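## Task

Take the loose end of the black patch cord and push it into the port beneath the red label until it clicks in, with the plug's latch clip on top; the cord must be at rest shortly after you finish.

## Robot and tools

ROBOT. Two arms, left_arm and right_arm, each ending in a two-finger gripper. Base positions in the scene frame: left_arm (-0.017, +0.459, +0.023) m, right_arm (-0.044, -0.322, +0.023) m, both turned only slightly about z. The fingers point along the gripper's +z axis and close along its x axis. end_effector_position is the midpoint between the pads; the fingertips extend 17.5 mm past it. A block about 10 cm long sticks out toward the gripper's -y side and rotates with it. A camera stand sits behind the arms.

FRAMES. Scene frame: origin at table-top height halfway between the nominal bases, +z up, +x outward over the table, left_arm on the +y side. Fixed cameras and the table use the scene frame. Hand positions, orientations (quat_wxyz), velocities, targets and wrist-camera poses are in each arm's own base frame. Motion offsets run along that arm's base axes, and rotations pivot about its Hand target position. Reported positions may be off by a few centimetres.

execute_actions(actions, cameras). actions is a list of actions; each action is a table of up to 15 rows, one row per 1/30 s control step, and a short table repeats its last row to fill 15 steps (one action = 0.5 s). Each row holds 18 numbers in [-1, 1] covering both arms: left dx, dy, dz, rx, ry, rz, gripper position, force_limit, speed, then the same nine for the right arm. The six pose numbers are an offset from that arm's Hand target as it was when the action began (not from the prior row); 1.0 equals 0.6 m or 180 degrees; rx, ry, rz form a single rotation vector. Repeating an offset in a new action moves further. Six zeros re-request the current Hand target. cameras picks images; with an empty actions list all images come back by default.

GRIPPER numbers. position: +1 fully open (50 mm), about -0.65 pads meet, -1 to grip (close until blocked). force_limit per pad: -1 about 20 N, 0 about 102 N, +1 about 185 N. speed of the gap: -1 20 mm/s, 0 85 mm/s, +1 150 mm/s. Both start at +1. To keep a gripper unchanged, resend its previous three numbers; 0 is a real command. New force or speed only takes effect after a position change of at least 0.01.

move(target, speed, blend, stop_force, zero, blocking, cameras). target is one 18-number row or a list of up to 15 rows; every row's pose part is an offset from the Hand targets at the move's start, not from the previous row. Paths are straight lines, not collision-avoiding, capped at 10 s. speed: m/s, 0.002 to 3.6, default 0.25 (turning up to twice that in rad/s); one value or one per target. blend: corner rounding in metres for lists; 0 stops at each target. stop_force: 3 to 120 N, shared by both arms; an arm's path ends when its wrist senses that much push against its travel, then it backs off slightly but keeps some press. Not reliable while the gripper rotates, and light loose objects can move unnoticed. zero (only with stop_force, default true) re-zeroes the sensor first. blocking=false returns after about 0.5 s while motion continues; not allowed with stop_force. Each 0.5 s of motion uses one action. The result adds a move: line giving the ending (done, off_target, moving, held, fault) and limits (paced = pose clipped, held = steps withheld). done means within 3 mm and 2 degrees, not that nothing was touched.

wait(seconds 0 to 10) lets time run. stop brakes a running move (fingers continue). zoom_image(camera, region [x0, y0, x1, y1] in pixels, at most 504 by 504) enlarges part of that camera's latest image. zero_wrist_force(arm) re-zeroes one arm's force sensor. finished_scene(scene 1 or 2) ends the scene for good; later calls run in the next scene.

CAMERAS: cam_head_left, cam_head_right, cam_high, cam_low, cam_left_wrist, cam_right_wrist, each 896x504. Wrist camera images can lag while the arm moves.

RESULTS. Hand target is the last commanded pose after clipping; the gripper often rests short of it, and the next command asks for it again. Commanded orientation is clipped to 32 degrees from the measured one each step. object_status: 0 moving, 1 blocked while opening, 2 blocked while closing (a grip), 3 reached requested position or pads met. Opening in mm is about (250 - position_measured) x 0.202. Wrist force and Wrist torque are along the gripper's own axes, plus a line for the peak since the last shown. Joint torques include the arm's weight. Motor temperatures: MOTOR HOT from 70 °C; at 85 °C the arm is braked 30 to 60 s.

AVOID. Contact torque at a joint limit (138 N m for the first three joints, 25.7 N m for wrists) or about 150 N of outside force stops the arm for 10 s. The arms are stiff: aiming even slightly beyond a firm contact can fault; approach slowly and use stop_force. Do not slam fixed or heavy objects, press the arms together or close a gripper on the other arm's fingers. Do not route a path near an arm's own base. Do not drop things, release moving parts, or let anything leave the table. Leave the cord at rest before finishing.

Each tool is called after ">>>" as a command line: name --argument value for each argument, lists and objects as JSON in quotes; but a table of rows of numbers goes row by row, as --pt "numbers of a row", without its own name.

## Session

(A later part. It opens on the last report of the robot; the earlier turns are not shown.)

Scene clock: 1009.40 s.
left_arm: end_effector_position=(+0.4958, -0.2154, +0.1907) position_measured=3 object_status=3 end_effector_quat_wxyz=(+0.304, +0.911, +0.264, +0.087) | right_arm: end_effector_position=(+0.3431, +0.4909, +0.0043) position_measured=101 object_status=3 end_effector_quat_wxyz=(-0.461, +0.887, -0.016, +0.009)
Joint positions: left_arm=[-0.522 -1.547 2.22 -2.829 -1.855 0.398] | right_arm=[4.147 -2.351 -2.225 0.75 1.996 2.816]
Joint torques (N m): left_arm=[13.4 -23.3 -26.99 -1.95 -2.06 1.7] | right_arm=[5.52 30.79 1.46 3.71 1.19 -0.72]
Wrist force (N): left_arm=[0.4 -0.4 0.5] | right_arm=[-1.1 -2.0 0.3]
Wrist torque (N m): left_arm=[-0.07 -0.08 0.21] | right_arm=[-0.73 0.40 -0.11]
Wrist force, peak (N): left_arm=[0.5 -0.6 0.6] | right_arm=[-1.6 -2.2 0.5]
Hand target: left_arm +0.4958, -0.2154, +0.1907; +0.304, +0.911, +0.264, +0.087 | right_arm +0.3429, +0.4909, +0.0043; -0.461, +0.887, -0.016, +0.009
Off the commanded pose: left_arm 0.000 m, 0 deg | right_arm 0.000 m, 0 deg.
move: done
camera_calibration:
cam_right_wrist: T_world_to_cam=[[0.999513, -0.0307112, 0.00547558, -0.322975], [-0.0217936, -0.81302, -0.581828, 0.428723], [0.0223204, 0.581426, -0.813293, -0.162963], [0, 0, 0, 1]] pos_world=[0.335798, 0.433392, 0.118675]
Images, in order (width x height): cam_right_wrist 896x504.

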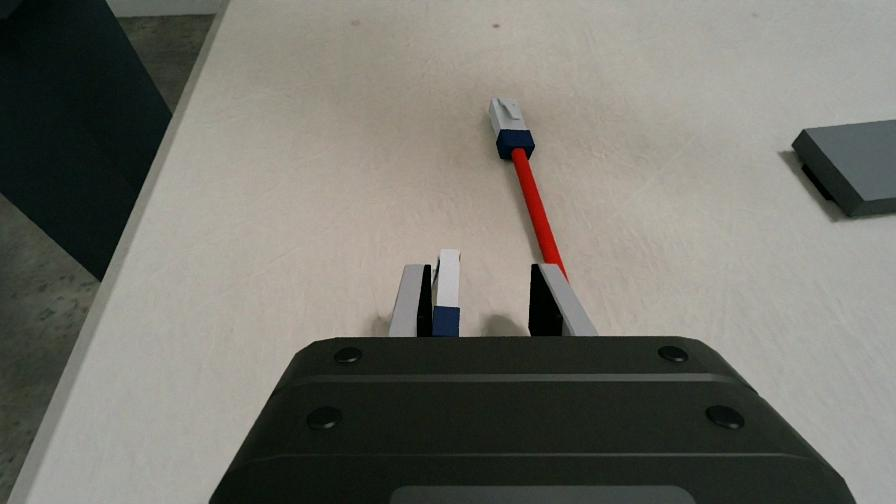

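>>> move --pt "0 0 0 0 0 0 1 -0.5 -0.5 -0.0193 0 -0.0025 0 0 -0.0139 0.345 -0.3 -0.8" --speed 0.03

>>> move --pt "0 0 0 0 0 0 1 -0.5 -0.5 0 0 0 0 0 0 -1 -0.5 -0.9"

>>> move --pt "0 0 0 0 0 0 1 -0.5 -0.5 0 0 0.05 0 0 0 -1 -0.5 -0.9" --speed 0.05 --cameras '["cam_right_wrist"]'

>>> zoom_image --camera "cam_right_wrist" --region '[380, 200, 580, 340]'

Scene clock: 1073.77 s.
left_arm: end_effector_position=(+0.4958, -0.2154, +0.1907) position_measured=3 object_status=3 end_effector_quat_wxyz=(+0.304, +0.911, +0.264, +0.087) | right_arm: end_effector_position=(+0.3313, +0.4909, +0.0028) position_measured=101 object_status=3 end_effector_quat_wxyz=(-0.460, +0.887, -0.035, +0.019) end_effector_velocity=(+0.001, +0.000, +0.001) end_effector_angular_velocity=(+0.001, -0.001, +0.005)
Joint positions: left_arm=[-0.522 -1.547 2.22 -2.829 -1.855 0.398] | right_arm=[4.192 -2.354 -2.262 0.813 1.926 2.876]
Joint velocities: left_arm=[within noise] | right_arm=[-0.003 0.001 0.002 -0.004 0.005 -0.005]
Joint torques (N m): left_arm=[12.34 -22.9 -26.89 -1.98 -2.02 1.53] | right_arm=[-6.59 31.19 14.49 0.79 2.89 -1.74]
Wrist force (N): left_arm=[0.4 -0.4 0.6] | right_arm=[-1.0 -2.0 0.1]
Wrist torque (N m): left_arm=[-0.06 -0.08 0.21] | right_arm=[-0.78 0.39 -0.23]
Wrist force, peak (N): left_arm=[0.7 0.1 0.8] | right_arm=[-1.5 -2.2 0.4]
Hand target: left_arm +0.4958, -0.2154, +0.1907; +0.304, +0.911, +0.264, +0.087 | right_arm +0.3314, +0.4909, +0.0028; -0.460, +0.887, -0.035, +0.019
Off the commanded pose: left_arm 0.000 m, 0 deg | right_arm 0.000 m, 0 deg.
move: done

Scene clock: 1074.90 s.
left_arm: end_effector_position=(+0.4958, -0.2154, +0.1907) position_measured=3 object_status=3 end_effector_quat_wxyz=(+0.304, +0.911, +0.264, +0.087) | right_arm: end_effector_position=(+0.3314, +0.4909, +0.0028) position_measured=221 object_status=2 end_effector_quat_wxyz=(-0.460, +0.887, -0.035, +0.019)
Joint positions: left_arm=[-0.522 -1.547 2.22 -2.829 -1.855 0.398] | right_arm=[4.191 -2.354 -2.262 0.813 1.926 2.876]
Joint torques (N m): left_arm=[12.83 -22.43 -27.26 -2.03 -2 1.54] | right_arm=[-6.48 39.56 11.69 1.22 2.45 -2.03]
Wrist force (N): left_arm=[0.5 -0.1 0.6] | right_arm=[-0.9 -2.2 0.1]
Wrist torque (N m): left_arm=[-0.03 -0.10 0.22] | right_arm=[-0.79 0.37 -0.21]
Wrist force, peak (N): left_arm=[0.5 -0.3 0.7] | right_arm=[-1.2 -2.5 0.2]
Hand target: left_arm +0.4958, -0.2154, +0.1907; +0.304, +0.911, +0.264, +0.087 | right_arm +0.3314, +0.4909, +0.0028; -0.460, +0.887, -0.035, +0.019
Off the commanded pose: left_arm 0.000 m, 0 deg | right_arm 0.000 m, 0 deg.
move: done

Scene clock: 1075.80 s.
left_arm: end_effector_position=(+0.4958, -0.2154, +0.1907) position_measured=3 object_status=3 end_effector_quat_wxyz=(+0.304, +0.911, +0.264, +0.087) | right_arm: end_effector_position=(+0.3313, +0.4908, +0.0327) position_measured=221 object_status=2 end_effector_quat_wxyz=(-0.460, +0.887, -0.035, +0.019) end_effector_velocity=(+0.000, +0.000, +0.000) end_effector_angular_velocity=(+0.003, -0.002, +0.000)
Joint positions: left_arm=[-0.522 -1.547 2.22 -2.829 -1.855 0.398] | right_arm=[4.191 -2.263 -2.279 0.739 1.926 2.876]
Joint velocities: left_arm=[within noise] | right_arm=[0 -0.004 0.001 0.007 0 0]
Joint torques (N m): left_arm=[12.66 -22.25 -27.19 -1.94 -2.09 1.6] | right_arm=[-6.06 27.29 14.42 6.91 2.38 0.71]
Wrist force (N): left_arm=[0.4 -0.1 0.6] | right_arm=[-0.7 -1.8 0.1]
Wrist torque (N m): left_arm=[-0.03 -0.06 0.22] | right_arm=[-0.73 0.37 -0.23]
Wrist force, peak (N): left_arm=[0.5 -0.6 0.8] | right_arm=[-1.0 -2.6 -0.5]
Hand target: left_arm +0.4958, -0.2154, +0.1907; +0.304, +0.911, +0.264, +0.087 | right_arm +0.3314, +0.4909, +0.0328; -0.460, +0.887, -0.035, +0.019
Off the commanded pose: left_arm 0.000 m, 0 deg | right_arm 0.000 m, 0 deg.
move: done
camera_calibration:
cam_right_wrist: T_world_to_cam=[[0.997221, -0.0743131, 0.00522704, -0.289285], [-0.0574226, -0.811471, -0.581565, 0.455954], [0.0474595, 0.579648, -0.813483, -0.14703], [0, 0, 0, 1]] pos_world=[0.321642, 0.433721, 0.147073]
Images, in order (width x height): cam_right_wrist 896x504.

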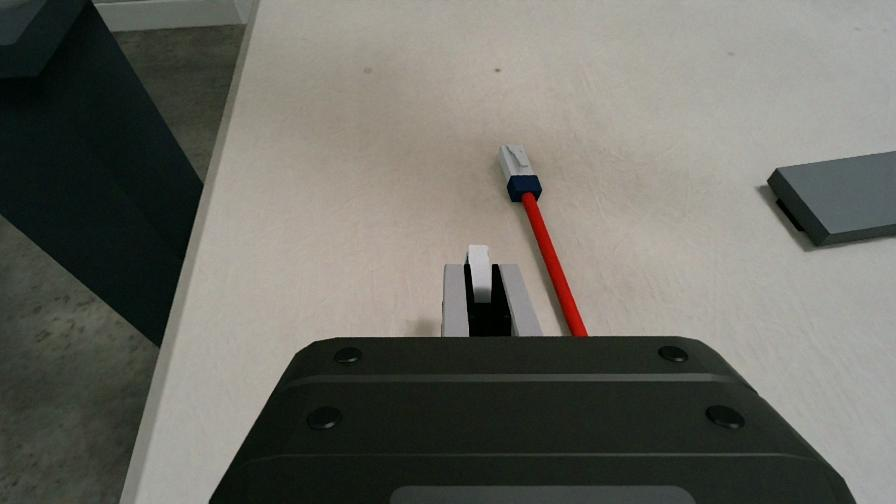

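Scaled by 2.520 from the camera's 896x504 image, which has a finer 1280x720 frame.

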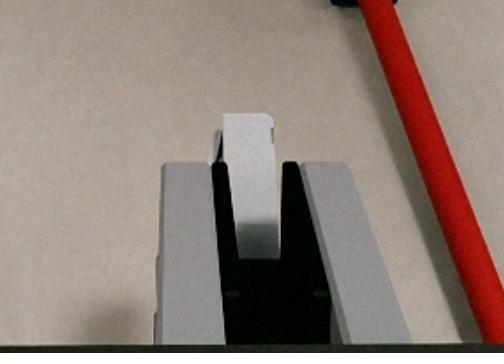

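>>> move --pt "0 0 0 0 0 0 1 -0.5 -0.5 0 0 0 0.018 0.221 0 -1 -0.5 -0.9" --pt "0 0 0 0 0 0 1 -0.5 -0.5 0 0 -0.052 0.018 0.221 0 -1 -0.5 -0.9" --speed '[0.3,0.02]' --cameras '["cam_right_wrist","cam_left_wrist"]'

>>> zoom_image --camera "cam_right_wrist" --region '[380, 200, 580, 340]'

Scene clock: 1097.13 s.
left_arm: end_effector_position=(+0.4958, -0.2154, +0.1907) position_measured=3 object_status=3 end_effector_quat_wxyz=(+0.304, +0.911, +0.264, +0.087) | right_arm: end_effector_position=(+0.3314, +0.4909, +0.0016) position_measured=221 object_status=2 end_effector_quat_wxyz=(-0.445, +0.827, -0.190, -0.285)
Joint positions: left_arm=[-0.522 -1.547 2.22 -2.829 -1.855 0.398] | right_arm=[4.002 -2.459 -2.066 0.601 2.465 3.278]
Joint torques (N m): left_arm=[13.08 -21.31 -27.36 -2.13 -1.94 1.51] | right_arm=[10.05 50.1 5.08 2.24 3.17 1.87]
Wrist force (N): left_arm=[0.2 -0.4 0.5] | right_arm=[1.2 -2.8 -0.8]
Wrist torque (N m): left_arm=[-0.07 -0.04 0.21] | right_arm=[-0.77 0.27 -0.29]
Wrist force, peak (N): left_arm=[0.5 -0.2 0.9] | right_arm=[0.7 -3.3 -0.9]
Hand target: left_arm +0.4958, -0.2154, +0.1907; +0.304, +0.911, +0.264, +0.087 | right_arm +0.3314, +0.4909, +0.0016; -0.445, +0.827, -0.190, -0.285
Off the commanded pose: left_arm 0.000 m, 0 deg | right_arm 0.000 m, 0 deg.
move: done
camera_calibration:
cam_left_wrist: T_world_to_cam=[[0.841351, 0.540156, -0.0189588, -0.287214], [0.309622, -0.452925, 0.836058, -0.390876], [0.443015, -0.709289, -0.548313, -0.133651], [0, 0, 0, 1]] pos_world=[0.421881, -0.116695, 0.248067]
cam_right_wrist: T_world_to_cam=[[0.768581, -0.0556122, -0.63733, -0.221518], [-0.431368, -0.780735, -0.452078, 0.546553], [-0.472445, 0.622383, -0.624047, -0.0213839], [0, 0, 0, 1]] pos_world=[0.395917, 0.427702, 0.0925598]
Images, in order (width x height): cam_left_wrist 896x504, cam_right_wrist 896x504.

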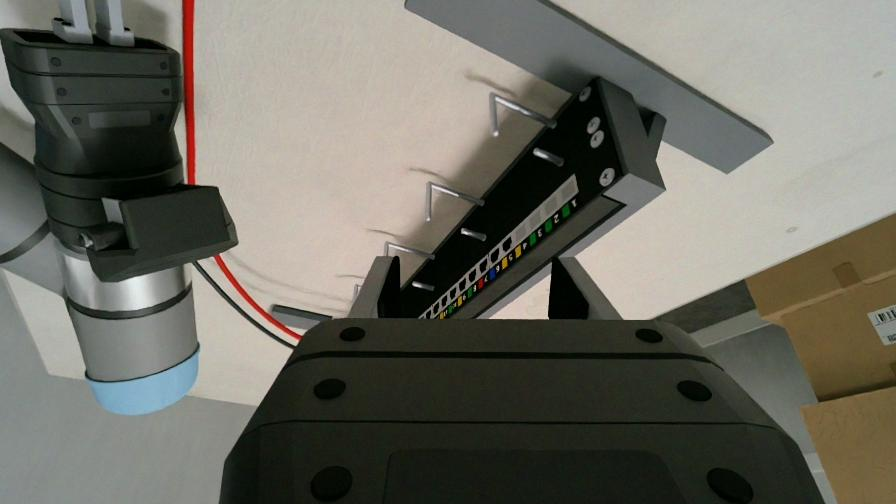

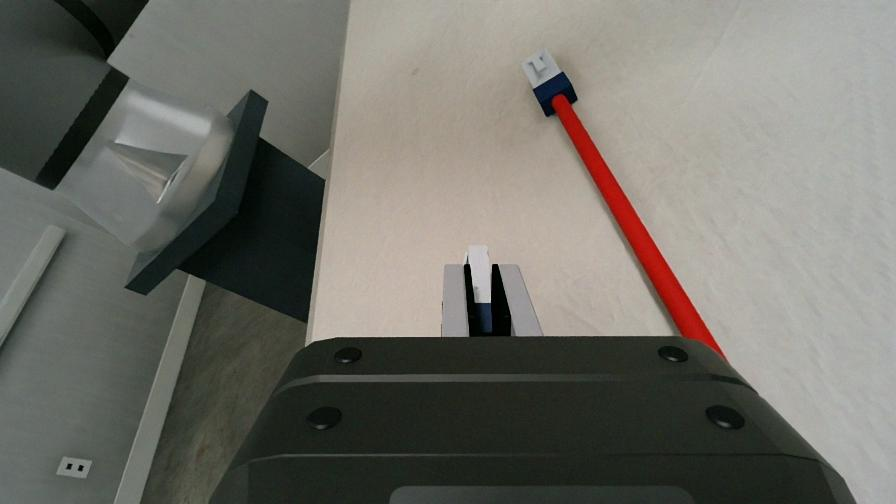

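Scaled by 2.520 from the camera's 896x504 image, which has a finer 1280x720 frame.

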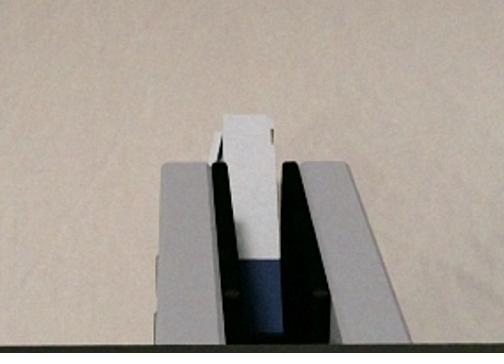

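>>> move --pt "0 0 0 0 0 0 1 -0.5 -0.5 0 0 0 0 0 0 -0.28 -0.5 -1" --cameras '["cam_right_wrist"]'

>>> zoom_image --camera "cam_right_wrist" --region '[380, 200, 580, 340]'

Scene clock: 1106.53 s.
left_arm: end_effector_position=(+0.4958, -0.2154, +0.1907) position_measured=3 object_status=3 end_effector_quat_wxyz=(+0.304, +0.911, +0.264, +0.087) | right_arm: end_effector_position=(+0.3314, +0.4909, +0.0016) position_measured=194 object_status=3 end_effector_quat_wxyz=(-0.445, +0.827, -0.190, -0.285)
Joint positions: left_arm=[-0.522 -1.547 2.22 -2.829 -1.855 0.398] | right_arm=[4.002 -2.459 -2.066 0.601 2.465 3.278]
Joint torques (N m): left_arm=[12.73 -21.15 -26.94 -2.14 -2.02 1.48] | right_arm=[9.09 49.72 -0.15 0.89 1.08 1.53]
Wrist force (N): left_arm=[0.4 -0.1 0.4] | right_arm=[1.0 -2.7 -0.6]
Wrist torque (N m): left_arm=[-0.02 -0.07 0.22] | right_arm=[-0.74 0.28 -0.29]
Wrist force, peak (N): left_arm=[0.7 -0.2 0.7] | right_arm=[1.0 -3.1 -0.9]
Hand target: left_arm +0.4958, -0.2154, +0.1907; +0.304, +0.911, +0.264, +0.087 | right_arm +0.3314, +0.4909, +0.0016; -0.445, +0.827, -0.190, -0.285
Off the commanded pose: left_arm 0.000 m, 0 deg | right_arm 0.000 m, 0 deg.
move: done
camera_calibration:
cam_right_wrist: T_world_to_cam=[[0.768525, -0.0557028, -0.63739, -0.221451], [-0.431383, -0.780832, -0.451896, 0.546582], [-0.472523, 0.622253, -0.624118, -0.0212907], [0, 0, 0, 1]] pos_world=[0.395917, 0.427701, 0.0925591]
Images, in order (width x height): cam_right_wrist 896x504.

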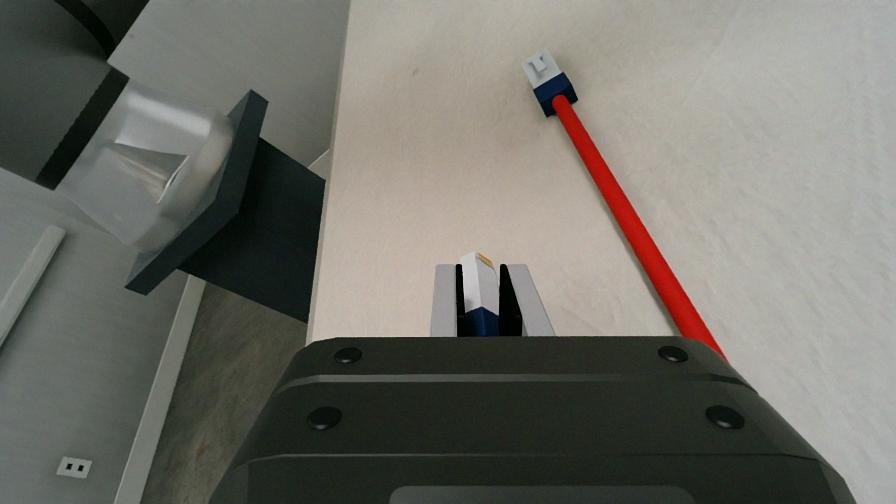

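Scaled by 2.520 from the camera's 896x504 image, which has a finer 1280x720 frame.

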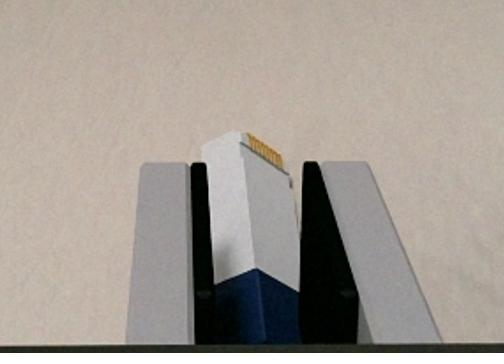

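>>> move --pt "0 0 0 0 0 0 1 -0.5 -0.5 0 0 0.012 0 0 0 -0.28 -0.5 -1" --speed 0.03

>>> move --pt "0 0 0 0 0 0 1 -0.5 -0.5 0 0 0 0 0 0 0.2 -0.5 -1"

>>> move --pt "0 0 0 0 0 0 1 -0.5 -0.5 0.037 -0.082 0.05 0 0 0 0.2 -0.5 -1" --pt "0 0 0 0 0 0 1 -0.5 -0.5 0.037 -0.082 0.2 -0.018 -0.221 0 0.2 -0.5 -1" --speed '[0.1,0.25]' --cameras '["cam_right_wrist","cam_head_left"]'

>>> zoom_image --camera "cam_right_wrist" --region '[380, 150, 580, 340]'

Scene clock: 1143.20 s.
left_arm: end_effector_position=(+0.4958, -0.2154, +0.1907) position_measured=3 object_status=3 end_effector_quat_wxyz=(+0.304, +0.911, +0.264, +0.087) | right_arm: end_effector_position=(+0.3313, +0.4909, +0.0089) position_measured=194 object_status=3 end_effector_quat_wxyz=(-0.445, +0.827, -0.190, -0.285)
Joint positions: left_arm=[-0.522 -1.547 2.22 -2.829 -1.855 0.398] | right_arm=[4.002 -2.44 -2.071 0.587 2.465 3.278]
Joint torques (N m): left_arm=[12.7 -20.22 -27.01 -2.22 -2 1.26] | right_arm=[8.55 30.34 6 3.85 -0.2 1.35]
Wrist force (N): left_arm=[0.5 -0.3 0.4] | right_arm=[0.9 -2.8 -0.7]
Wrist torque (N m): left_arm=[-0.05 -0.09 0.22] | right_arm=[-0.76 0.31 -0.29]
Wrist force, peak (N): left_arm=[0.5 -0.4 0.7] | right_arm=[0.8 -3.1 -0.9]
Hand target: left_arm +0.4958, -0.2154, +0.1907; +0.304, +0.911, +0.264, +0.087 | right_arm +0.3314, +0.4909, +0.0088; -0.445, +0.827, -0.190, -0.285
Off the commanded pose: left_arm 0.000 m, 0 deg | right_arm 0.000 m, 0 deg.
move: done

Scene clock: 1144.13 s.
left_arm: end_effector_position=(+0.4958, -0.2154, +0.1907) position_measured=3 object_status=3 end_effector_quat_wxyz=(+0.304, +0.911, +0.264, +0.087) | right_arm: end_effector_position=(+0.3314, +0.4909, +0.0088) position_measured=123 object_status=0 end_effector_quat_wxyz=(-0.445, +0.827, -0.190, -0.285)
Joint positions: left_arm=[-0.522 -1.547 2.22 -2.829 -1.855 0.398] | right_arm=[4.002 -2.44 -2.071 0.587 2.465 3.278]
Joint torques (N m): left_arm=[12.7 -20.29 -26.87 -2.27 -1.95 1.41] | right_arm=[8.65 32.35 14.29 6 -0.31 -0.43]
Wrist force (N): left_arm=[0.2 -0.1 0.4] | right_arm=[0.9 -2.6 -0.6]
Wrist torque (N m): left_arm=[-0.02 -0.05 0.22] | right_arm=[-0.73 0.30 -0.29]
Wrist force, peak (N): left_arm=[0.6 -0.3 0.4] | right_arm=[0.9 -3.0 -1.1]
Hand target: left_arm +0.4958, -0.2154, +0.1907; +0.304, +0.911, +0.264, +0.087 | right_arm +0.3314, +0.4909, +0.0088; -0.445, +0.827, -0.190, -0.285
Off the commanded pose: left_arm 0.000 m, 0 deg | right_arm 0.000 m, 0 deg.
move: done

Scene clock: 1146.80 s.
left_arm: end_effector_position=(+0.4958, -0.2154, +0.1907) position_measured=3 object_status=3 end_effector_quat_wxyz=(+0.304, +0.911, +0.264, +0.087) | right_arm: end_effector_position=(+0.3535, +0.4417, +0.1288) position_measured=123 object_status=3 end_effector_quat_wxyz=(-0.460, +0.887, -0.035, +0.019)
Joint positions: left_arm=[-0.522 -1.547 2.22 -2.829 -1.855 0.398] | right_arm=[4.075 -1.95 -2.33 0.446 2.017 2.797]
Joint torques (N m): left_arm=[13.12 -19.88 -27.1 -2.32 -1.83 1.34] | right_arm=[-4.17 28.89 19.26 1.5 0.54 0.21]
Wrist force (N): left_arm=[0.4 -0.2 0.5] | right_arm=[-1.4 -2.2 0.0]
Wrist torque (N m): left_arm=[-0.04 -0.08 0.22] | right_arm=[-0.74 0.46 -0.31]
Wrist force, peak (N): left_arm=[0.5 -0.2 1.0] | right_arm=[0.8 -3.3 -2.4]
Hand target: left_arm +0.4958, -0.2154, +0.1907; +0.304, +0.911, +0.264, +0.087 | right_arm +0.3536, +0.4417, +0.1288; -0.460, +0.887, -0.035, +0.019
Off the commanded pose: left_arm 0.000 m, 0 deg | right_arm 0.000 m, 0 deg.
move: done
camera_calibration:
cam_right_wrist: T_world_to_cam=[[0.997227, -0.0742393, 0.00525415, -0.315519], [-0.057327, -0.811234, -0.581905, 0.473148], [0.0474626, 0.57999, -0.81324, -0.0415754], [0, 0, 0, 1]] pos_world=[0.343741, 0.384523, 0.243174]
Images, in order (width x height): cam_head_left 896x504, cam_right_wrist 896x504.

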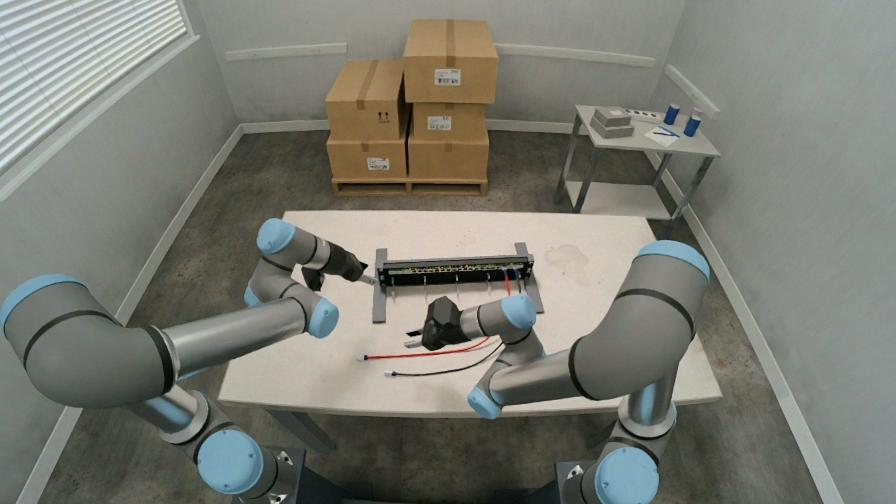

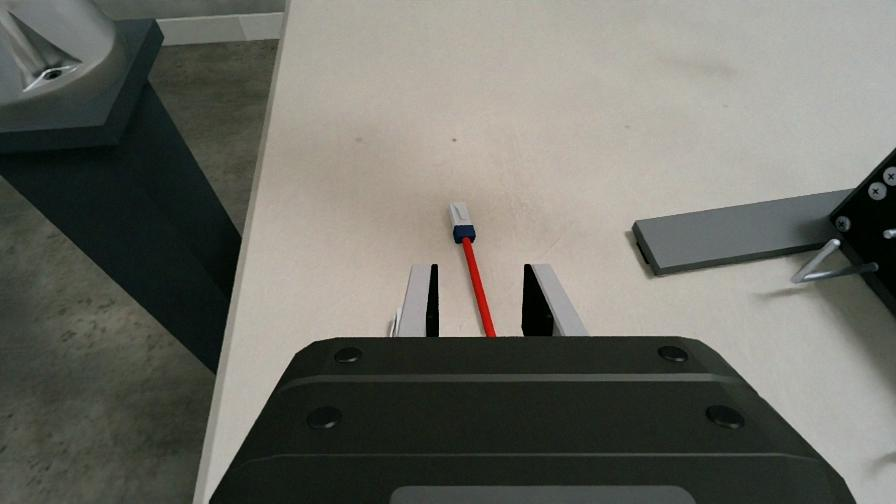

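Scaled by 2.520 from the camera's 896x504 image, which has a finer 1280x720 frame.

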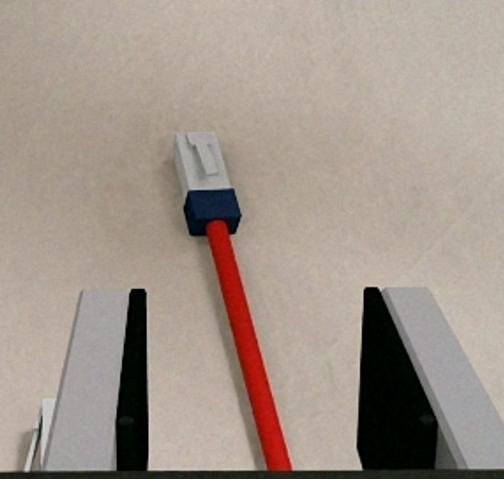

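>>> move --pt "0 0 0 0 0 0 1 -0.5 -0.5 0.05 -0.2 0.45 0 0 0 0.2 -0.5 -1" --pt "0 0 0 0 0 0 1 -0.5 -0.5 0.1 -0.4 0.55 0 0 0 0.2 -0.5 -1" --speed 0.3 --blend '[0.05,0]' --cameras '["cam_head_left"]'

Scene clock: 1205.70 s.
left_arm: end_effector_position=(+0.4958, -0.2154, +0.1907) position_measured=3 object_status=3 end_effector_quat_wxyz=(+0.304, +0.911, +0.264, +0.087) | right_arm: end_effector_position=(+0.4136, +0.2017, +0.4587) position_measured=123 object_status=3 end_effector_quat_wxyz=(-0.460, +0.887, -0.035, +0.019)
Joint positions: left_arm=[-0.522 -1.547 2.22 -2.829 -1.855 0.398] | right_arm=[3.461 -1.319 -1.859 -1.028 2.423 2.203]
Joint torques (N m): left_arm=[12.8 -19.2 -27.52 -2.31 -1.93 1.33] | right_arm=[-6.79 22.75 31.02 1.36 1.27 -1.87]
Wrist force (N): left_arm=[0.3 -0.1 0.3] | right_arm=[-1.1 -2.1 -0.2]
Wrist torque (N m): left_arm=[-0.03 -0.06 0.21] | right_arm=[-0.75 0.42 -0.30]
Wrist force, peak (N): left_arm=[0.7 -0.3 0.8] | right_arm=[-0.7 -1.1 -3.9]
Hand target: left_arm +0.4958, -0.2154, +0.1907; +0.304, +0.911, +0.264, +0.087 | right_arm +0.4136, +0.2017, +0.4588; -0.460, +0.887, -0.035, +0.019
Off the commanded pose: left_arm 0.000 m, 0 deg | right_arm 0.000 m, 0 deg.
move: done
Images, in order (width x height): cam_head_left 896x504.

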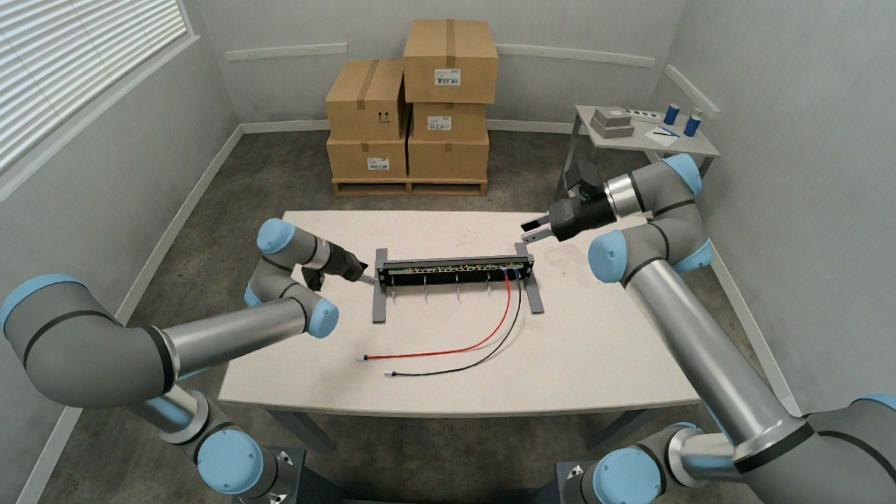

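>>> move --pt "0 0 0 0 0 0 1 -0.5 -0.5 0.164 -0.2715 -0.1277 -0.2175 -0.072 -0.1271 0.2 -0.5 -1" --pt "0 0 0 0 0 0 1 -0.5 -0.5 0.206 -0.5845 -0.022 -0.4288 -0.1421 -0.2506 0.2 -0.5 -1" --pt "0 0 0 0 0 0 1 -0.5 -0.5 0.142 -0.733 0.172 -0.5873 -0.1946 -0.3432 0.2 -0.5 -1" --pt "0 0 0 0 0 0 1 -0.5 -0.5 0.064 -0.759 0.3207 -0.693 -0.2296 -0.4049 0.2 -0.5 -1" --pt "0 0 0 0 0 0 1 -0.5 -0.5 0.0068 -0.742 0.409 -0.759 -0.2515 -0.4435 0.2 -0.5 -1" --speed 0.3 --blend '[0.02,0.02,0.01,0.01,0]' --cameras '["cam_head_left"]'

Scene clock: 1314.73 s.
left_arm: end_effector_position=(+0.4958, -0.2154, +0.1907) position_measured=3 object_status=3 end_effector_quat_wxyz=(+0.304, +0.911, +0.264, +0.087) | right_arm: end_effector_position=(+0.4177, -0.2436, +0.7042) position_measured=123 object_status=3 end_effector_quat_wxyz=(+0.667, +0.475, -0.290, +0.495)
Joint positions: left_arm=[-0.522 -1.547 2.22 -2.829 -1.855 0.398] | right_arm=[3.473 -1.321 -1.868 -0.997 -0.455 2.182]
Joint torques (N m): left_arm=[12.45 -17.95 -27.31 -2.45 -1.88 1.14] | right_arm=[7.36 21.22 17.5 4.9 -3.77 -2.06]
Wrist force (N): left_arm=[0.3 -0.6 0.5] | right_arm=[-1.5 -2.3 -3.3]
Wrist torque (N m): left_arm=[-0.10 -0.06 0.22] | right_arm=[-0.58 0.12 -0.06]
Wrist force, peak (N): left_arm=[0.6 -0.7 0.6] | right_arm=[-1.7 -2.7 -3.5]
Hand target: left_arm +0.4958, -0.2154, +0.1907; +0.304, +0.911, +0.264, +0.087 | right_arm +0.4176, -0.2435, +0.7042; +0.667, +0.475, -0.290, +0.495
Off the commanded pose: left_arm 0.000 m, 0 deg | right_arm 0.000 m, 0 deg.
move: done
Images, in order (width x height): cam_head_left 896x504.

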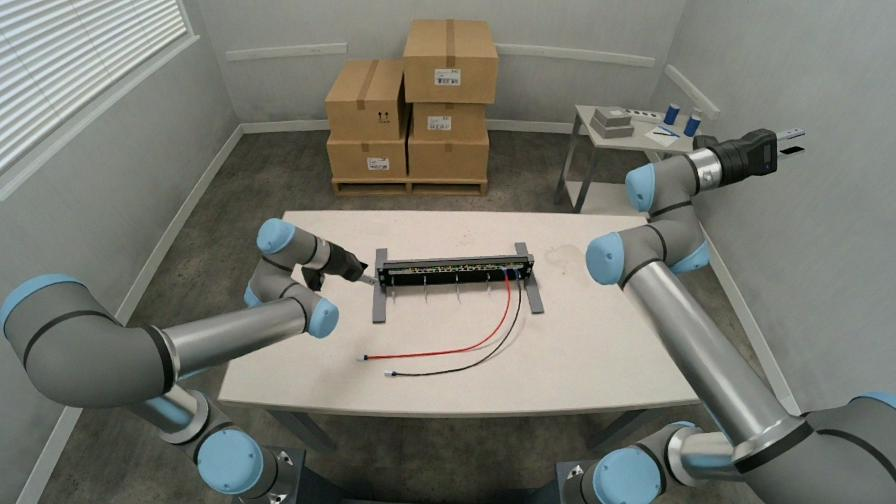

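>>> move --pt "0 0 0 0 0 0 1 -0.5 -0.5 0.1508 0.0519 -0.1068 -0.0814 0.2364 0 0.2 -0.5 -1" --pt "0 0 0 0 0 0 1 -0.5 -0.5 0.1861 0.064 -0.2952 -0.1627 0.4728 0 0.2 -0.5 -1" --pt "0 0 0 0 0 0 1 -0.5 -0.5 0.0851 0.0293 -0.4547 -0.2441 0.7092 0 0.2 -0.5 -1" --pt "0 0 0 0 0 0 1 -0.5 -0.5 -0.093 -0.032 -0.492 -0.3218 0.935 0 0.2 -0.5 -1" --speed 0.25 --blend '[0.02,0.02,0.02,0]' --cameras '["cam_head_left"]'

Scene clock: 1347.60 s.
left_arm: end_effector_position=(+0.4958, -0.2154, +0.1907) position_measured=3 object_status=3 end_effector_quat_wxyz=(+0.304, +0.911, +0.264, +0.087) | right_arm: end_effector_position=(+0.3619, -0.2627, +0.4090) position_measured=123 object_status=3 end_effector_quat_wxyz=(+0.441, +0.259, +0.787, -0.346)
Joint positions: left_arm=[-0.522 -1.547 2.22 -2.829 -1.855 0.398] | right_arm=[3.472 -1.305 -1.872 -4.113 -0.455 2.18]
Joint torques (N m): left_arm=[12.46 -16.21 -26.97 -2.63 -1.89 1.07] | right_arm=[10.23 4.19 27.3 -1.72 4.11 -1.66]
Wrist force (N): left_arm=[0.3 -0.2 0.3] | right_arm=[1.4 -3.5 -1.7]
Wrist torque (N m): left_arm=[-0.03 -0.06 0.21] | right_arm=[-0.74 0.35 -0.53]
Wrist force, peak (N): left_arm=[0.5 -0.3 0.9] | right_arm=[3.6 -4.4 -4.5]
Hand target: left_arm +0.4958, -0.2154, +0.1907; +0.304, +0.911, +0.264, +0.087 | right_arm +0.3618, -0.2627, +0.4090; +0.441, +0.259, +0.787, -0.346
Off the commanded pose: left_arm 0.000 m, 0 deg | right_arm 0.000 m, 0 deg.
move: done
Images, in order (width x height): cam_head_left 896x504.

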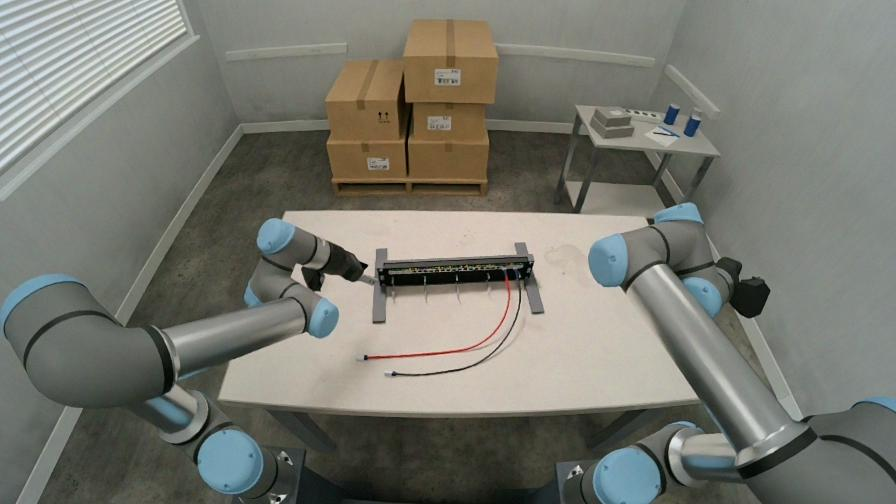

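>>> move --pt "0 0 0 0 0 0 1 -0.5 -0.5 -0.008 0.44 -0.203 0.3056 0.105 0.204 0.2 -0.5 -1" --speed 0.3

>>> move --pt "0 0 0 0 0 0 1 -0.5 -0.5 0 0.1 0 -0.398 -0.207 0.702 0.2 -0.5 -1" --speed 0.35 --cameras '["cam_head_left"]'

Scene clock: 1398.90 s.
left_arm: end_effector_position=(+0.4958, -0.2154, +0.1907) position_measured=3 object_status=3 end_effector_quat_wxyz=(+0.304, +0.911, +0.264, +0.087) | right_arm: end_effector_position=(+0.3571, +0.0012, +0.2872) position_measured=123 object_status=3 end_effector_quat_wxyz=(+0.229, +0.122, +0.952, +0.162)
Joint positions: left_arm=[-0.522 -1.547 2.22 -2.829 -1.855 0.398] | right_arm=[3.455 -1.321 -1.86 -4.11 -1.665 2.166]
Joint torques (N m): left_arm=[12.43 -15.82 -27.18 -2.71 -1.88 0.91] | right_arm=[10.24 16.14 28.54 -3.2 -2.06 1.65]
Wrist force (N): left_arm=[0.5 -0.3 0.7] | right_arm=[2.6 -1.9 -2.0]
Wrist torque (N m): left_arm=[-0.05 -0.09 0.21] | right_arm=[-0.07 -0.03 -0.29]
Wrist force, peak (N): left_arm=[0.4 -0.6 0.8] | right_arm=[1.6 -4.1 -1.4]
Hand target: left_arm +0.4958, -0.2154, +0.1907; +0.304, +0.911, +0.264, +0.087 | right_arm +0.3570, +0.0013, +0.2872; +0.229, +0.122, +0.952, +0.162
Off the commanded pose: left_arm 0.000 m, 0 deg | right_arm 0.000 m, 0 deg.
move: done

Scene clock: 1403.17 s.
left_arm: end_effector_position=(+0.4958, -0.2154, +0.1907) position_measured=3 object_status=3 end_effector_quat_wxyz=(+0.304, +0.911, +0.264, +0.087) | right_arm: end_effector_position=(+0.3570, +0.0613, +0.2872) position_measured=123 object_status=3 end_effector_quat_wxyz=(-0.212, +0.888, -0.366, +0.182)
Joint positions: left_arm=[-0.522 -1.547 2.22 -2.829 -1.855 0.398] | right_arm=[3.742 -1.294 -1.879 -4.119 -1.502 -0.209]
Joint torques (N m): left_arm=[12.85 -14.81 -26.86 -2.76 -1.89 0.92] | right_arm=[-7.24 0.87 27.52 0.67 -2.48 -1.75]
Wrist force (N): left_arm=[0.3 -0.2 0.6] | right_arm=[-0.4 -0.4 -0.3]
Wrist torque (N m): left_arm=[-0.03 -0.05 0.22] | right_arm=[-0.25 0.27 -0.22]
Wrist force, peak (N): left_arm=[0.6 -0.3 0.8] | right_arm=[2.8 -2.2 -2.2]
Hand target: left_arm +0.4958, -0.2154, +0.1907; +0.304, +0.911, +0.264, +0.087 | right_arm +0.3570, +0.0613, +0.2872; -0.212, +0.888, -0.366, +0.182
Off the commanded pose: left_arm 0.000 m, 0 deg | right_arm 0.000 m, 0 deg.
move: done
Images, in order (width x height): cam_head_left 896x504.

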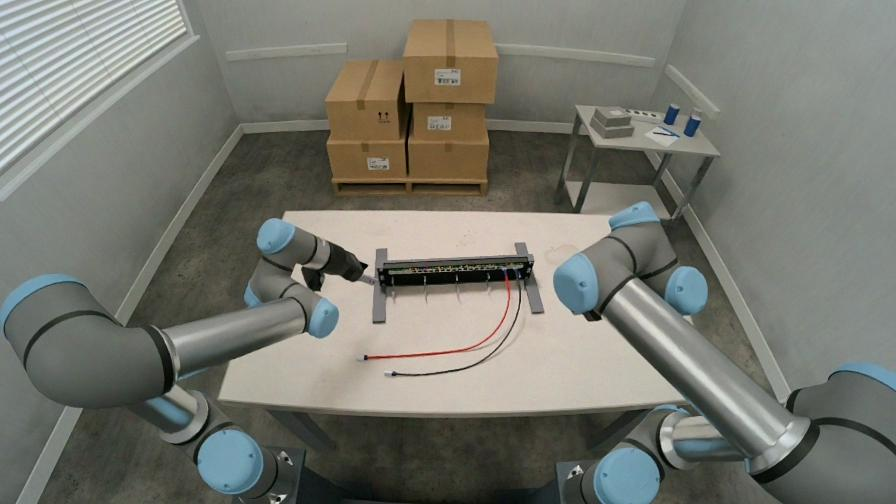

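>>> move --pt "0 0 0 0 0 0 1 -0.5 -0.5 -0.053 0.5645 -0.353 0.147 -0.005 0.2705 1 -0.5 -0.5" --speed 0.3 --cameras '["cam_head_left","cam_right_wrist","cam_low"]'

>>> zoom_image --camera "cam_right_wrist" --region '[380, 150, 580, 340]'

Scene clock: 1422.40 s.
left_arm: end_effector_position=(+0.4958, -0.2154, +0.1907) position_measured=3 object_status=3 end_effector_quat_wxyz=(+0.304, +0.911, +0.264, +0.087) | right_arm: end_effector_position=(+0.3252, +0.3999, +0.0754) position_measured=3 object_status=3 end_effector_quat_wxyz=(-0.462, +0.887, +0.000, +0.000)
Joint positions: left_arm=[-0.522 -1.547 2.22 -2.829 -1.855 0.398] | right_arm=[4.028 -1.887 -2.009 -3.123 -2.116 -0.438]
Joint torques (N m): left_arm=[12.84 -14.3 -27.21 -2.89 -1.84 0.82] | right_arm=[-6.21 21.25 13.7 0.61 -1.27 1.25]
Wrist force (N): left_arm=[0.3 -0.3 0.8] | right_arm=[-0.5 -1.6 -0.2]
Wrist torque (N m): left_arm=[-0.06 -0.05 0.22] | right_arm=[-0.69 0.34 -0.33]
Wrist force, peak (N): left_arm=[0.7 -0.2 0.9] | right_arm=[-0.6 -1.4 3.0]
Hand target: left_arm +0.4958, -0.2154, +0.1907; +0.304, +0.911, +0.264, +0.087 | right_arm +0.3252, +0.4000, +0.0754; -0.462, +0.887, +0.000, +0.000
Off the commanded pose: left_arm 0.000 m, 0 deg | right_arm 0.000 m, 0 deg.
move: done
camera_calibration:
cam_right_wrist: T_world_to_cam=[[0.99997, 0.00648591, 0.00434425, -0.323297], [0.00780208, -0.8119, -0.583745, 0.385846], [-0.000259024, 0.583761, -0.811925, -0.0455232], [0, 0, 0, 1]] pos_world=[0.320265, 0.34194, 0.189679]
Images, in order (width x height): cam_head_left 896x504, cam_low 896x504, cam_right_wrist 896x504.

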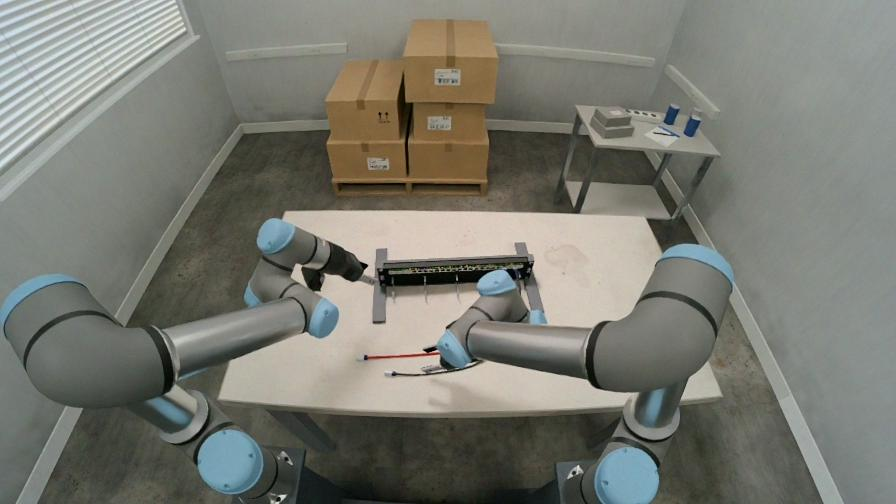

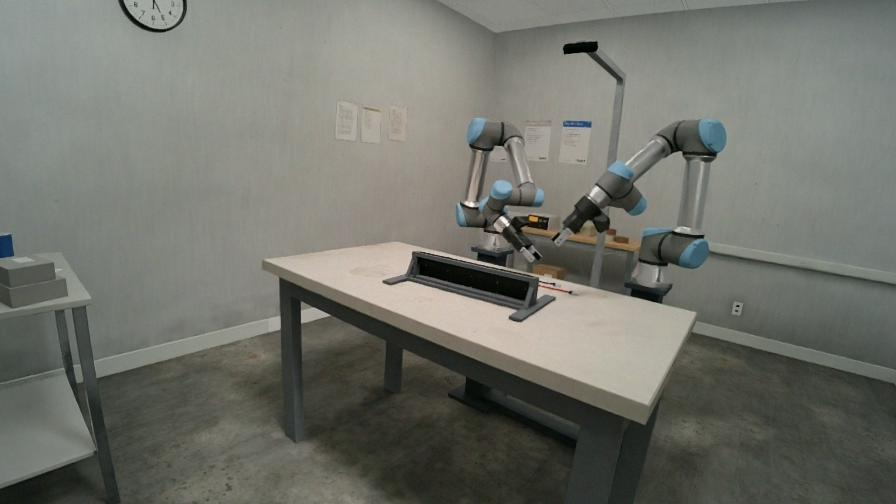

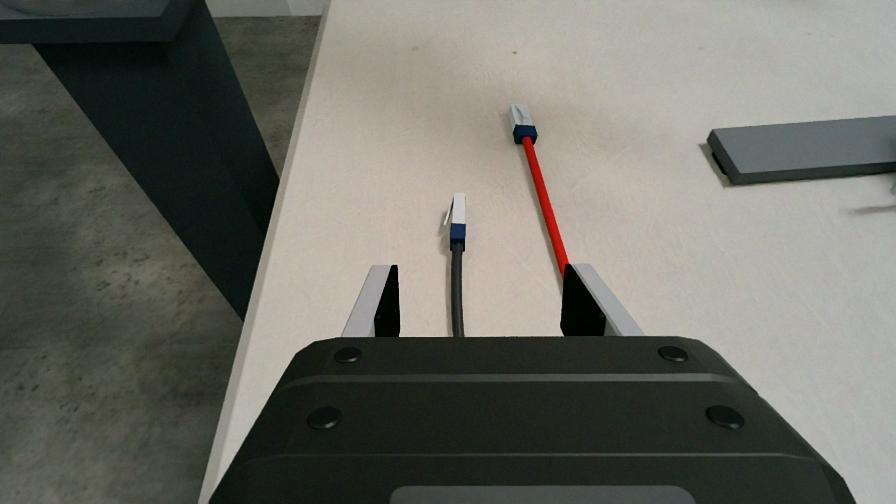

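Scaled by 2.520 from the camera's 896x504 image, which has a finer 1280x720 frame.

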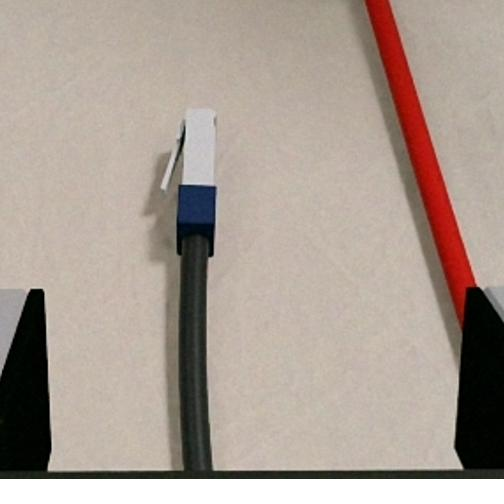

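>>> move --pt "0 0 0 0 0 0 1 -0.5 -0.5 -0.006 0.148 -0.0757 0 0 -0.0133 1 -0.5 -0.5" --pt "0 0 0 0 0 0 1 -0.5 -0.5 -0.006 0.148 -0.127 0 0 -0.0133 1 -0.5 -0.5" --speed '[0.15,0.03]' --cameras '["cam_right_wrist"]'

>>> zoom_image --camera "cam_right_wrist" --region '[380, 200, 580, 340]'

Scene clock: 1445.53 s.
left_arm: end_effector_position=(+0.4958, -0.2154, +0.1907) position_measured=3 object_status=3 end_effector_quat_wxyz=(+0.304, +0.911, +0.264, +0.087) | right_arm: end_effector_position=(+0.3216, +0.4888, -0.0009) position_measured=3 object_status=3 end_effector_quat_wxyz=(-0.462, +0.887, -0.018, +0.009)
Joint positions: left_arm=[-0.522 -1.547 2.22 -2.829 -1.855 0.398] | right_arm=[4.191 -2.091 -1.942 -2.918 -1.959 -0.291]
Joint torques (N m): left_arm=[12.6 -14.36 -26.96 -2.91 -1.81 0.75] | right_arm=[7.54 45.02 14.68 -2.38 0.9 1.35]
Wrist force (N): left_arm=[0.3 -0.3 0.5] | right_arm=[-1.2 -1.8 -0.4]
Wrist torque (N m): left_arm=[-0.06 -0.06 0.21] | right_arm=[-0.70 0.38 -0.12]
Wrist force, peak (N): left_arm=[0.4 -0.4 1.0] | right_arm=[-0.5 -1.4 -2.5]
Hand target: left_arm +0.4958, -0.2154, +0.1907; +0.304, +0.911, +0.264, +0.087 | right_arm +0.3216, +0.4888, -0.0008; -0.462, +0.887, -0.018, +0.009
Off the commanded pose: left_arm 0.000 m, 0 deg | right_arm 0.000 m, 0 deg.
move: done
camera_calibration:
cam_right_wrist: T_world_to_cam=[[0.999371, -0.0351835, 0.004387, -0.299345], [-0.0260034, -0.81142, -0.583885, 0.424023], [0.0241028, 0.583404, -0.811825, -0.167048], [0, 0, 0, 1]] pos_world=[0.314209, 0.430985, 0.11328]
Images, in order (width x height): cam_right_wrist 896x504.

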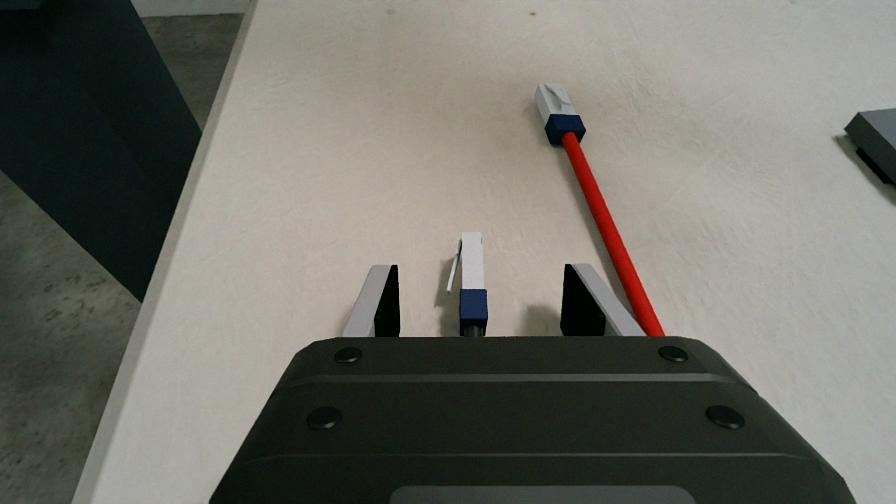

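Scaled by 2.520 from the camera's 896x504 image, which has a finer 1280x720 frame.

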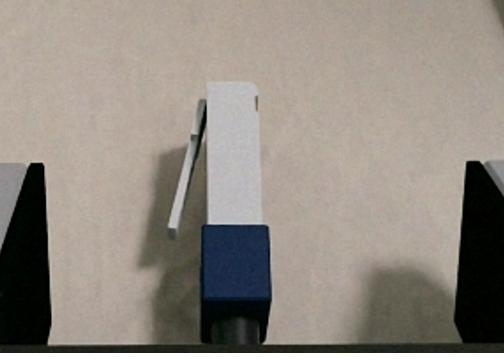

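>>> move --pt "0 0 0 0 0 0 1 -0.5 -0.5 -0.0038 0.0035 -0.002 0 0 0 1 -0.3 -0.8" --speed 0.03

>>> move --pt "0 0 0 0 0 0 1 -0.5 -0.5 0 0 0 0 0 0 -1 -0.2 -0.8" --cameras '["cam_right_wrist"]'

>>> zoom_image --camera "cam_right_wrist" --region '[380, 200, 580, 340]'

Scene clock: 1466.60 s.
left_arm: end_effector_position=(+0.4958, -0.2154, +0.1907) position_measured=3 object_status=3 end_effector_quat_wxyz=(+0.304, +0.911, +0.264, +0.087) | right_arm: end_effector_position=(+0.3193, +0.4909, -0.0020) position_measured=3 object_status=3 end_effector_quat_wxyz=(-0.462, +0.887, -0.018, +0.009)
Joint positions: left_arm=[-0.522 -1.547 2.22 -2.829 -1.855 0.398] | right_arm=[4.198 -2.093 -1.944 -2.913 -1.953 -0.285]
Joint torques (N m): left_arm=[13.33 -14.56 -27.33 -2.93 -1.84 0.64] | right_arm=[-1.25 29.19 7.66 1.58 0.15 0.59]
Wrist force (N): left_arm=[0.2 0.0 0.8] | right_arm=[-0.8 -1.3 -0.6]
Wrist torque (N m): left_arm=[0.00 -0.04 0.21] | right_arm=[-0.64 0.30 -0.31]
Wrist force, peak (N): left_arm=[0.4 -0.4 1.0] | right_arm=[-0.8 -2.0 -0.5]
Hand target: left_arm +0.4958, -0.2154, +0.1907; +0.304, +0.911, +0.264, +0.087 | right_arm +0.3194, +0.4909, -0.0020; -0.462, +0.887, -0.018, +0.009
Off the commanded pose: left_arm 0.000 m, 0 deg | right_arm 0.000 m, 0 deg.
move: done

Scene clock: 1468.13 s.
left_arm: end_effector_position=(+0.4958, -0.2154, +0.1907) position_measured=3 object_status=3 end_effector_quat_wxyz=(+0.304, +0.911, +0.264, +0.087) | right_arm: end_effector_position=(+0.3194, +0.4909, -0.0020) position_measured=220 object_status=2 end_effector_quat_wxyz=(-0.462, +0.887, -0.018, +0.009)
Joint positions: left_arm=[-0.522 -1.547 2.22 -2.829 -1.855 0.398] | right_arm=[4.198 -2.093 -1.944 -2.913 -1.953 -0.286]
Joint torques (N m): left_arm=[12.96 -14.96 -27.71 -3.06 -1.74 0.69] | right_arm=[-6.9 35.38 19.8 -1.7 -3.04 -1.67]
Wrist force (N): left_arm=[0.4 -0.2 0.8] | right_arm=[-0.7 -1.8 -0.8]
Wrist torque (N m): left_arm=[-0.04 -0.07 0.21] | right_arm=[-0.69 0.28 -0.31]
Wrist force, peak (N): left_arm=[0.4 -0.3 0.9] | right_arm=[-0.6 -2.0 -0.8]
Hand target: left_arm +0.4958, -0.2154, +0.1907; +0.304, +0.911, +0.264, +0.087 | right_arm +0.3194, +0.4909, -0.0020; -0.462, +0.887, -0.018, +0.009
Off the commanded pose: left_arm 0.000 m, 0 deg | right_arm 0.000 m, 0 deg.
move: done
camera_calibration:
cam_right_wrist: T_world_to_cam=[[0.999371, -0.0351843, 0.00438639, -0.297067], [-0.0260044, -0.81142, -0.583885, 0.425027], [0.0241028, 0.583404, -0.811825, -0.169113], [0, 0, 0, 1]] pos_world=[0.312009, 0.433085, 0.11218]
Images, in order (width x height): cam_right_wrist 896x504.

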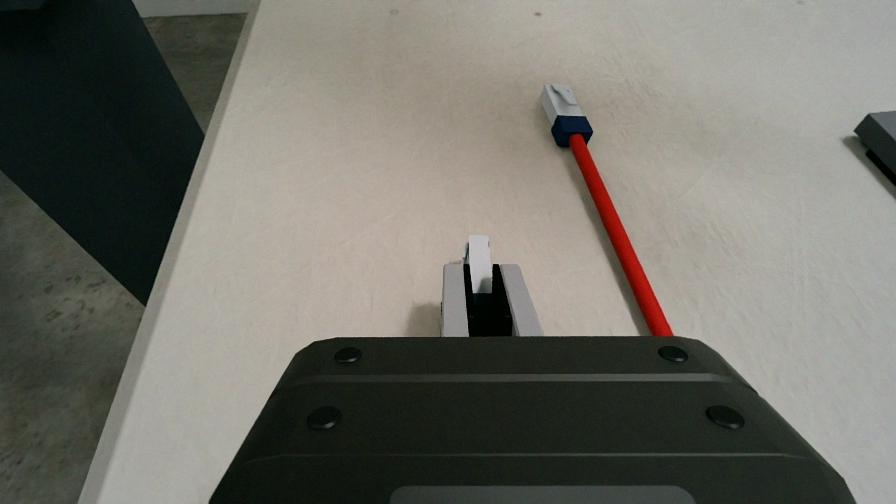

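Scaled by 2.520 from the camera's 896x504 image, which has a finer 1280x720 frame.

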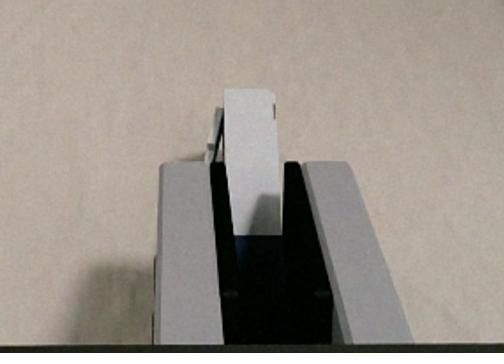

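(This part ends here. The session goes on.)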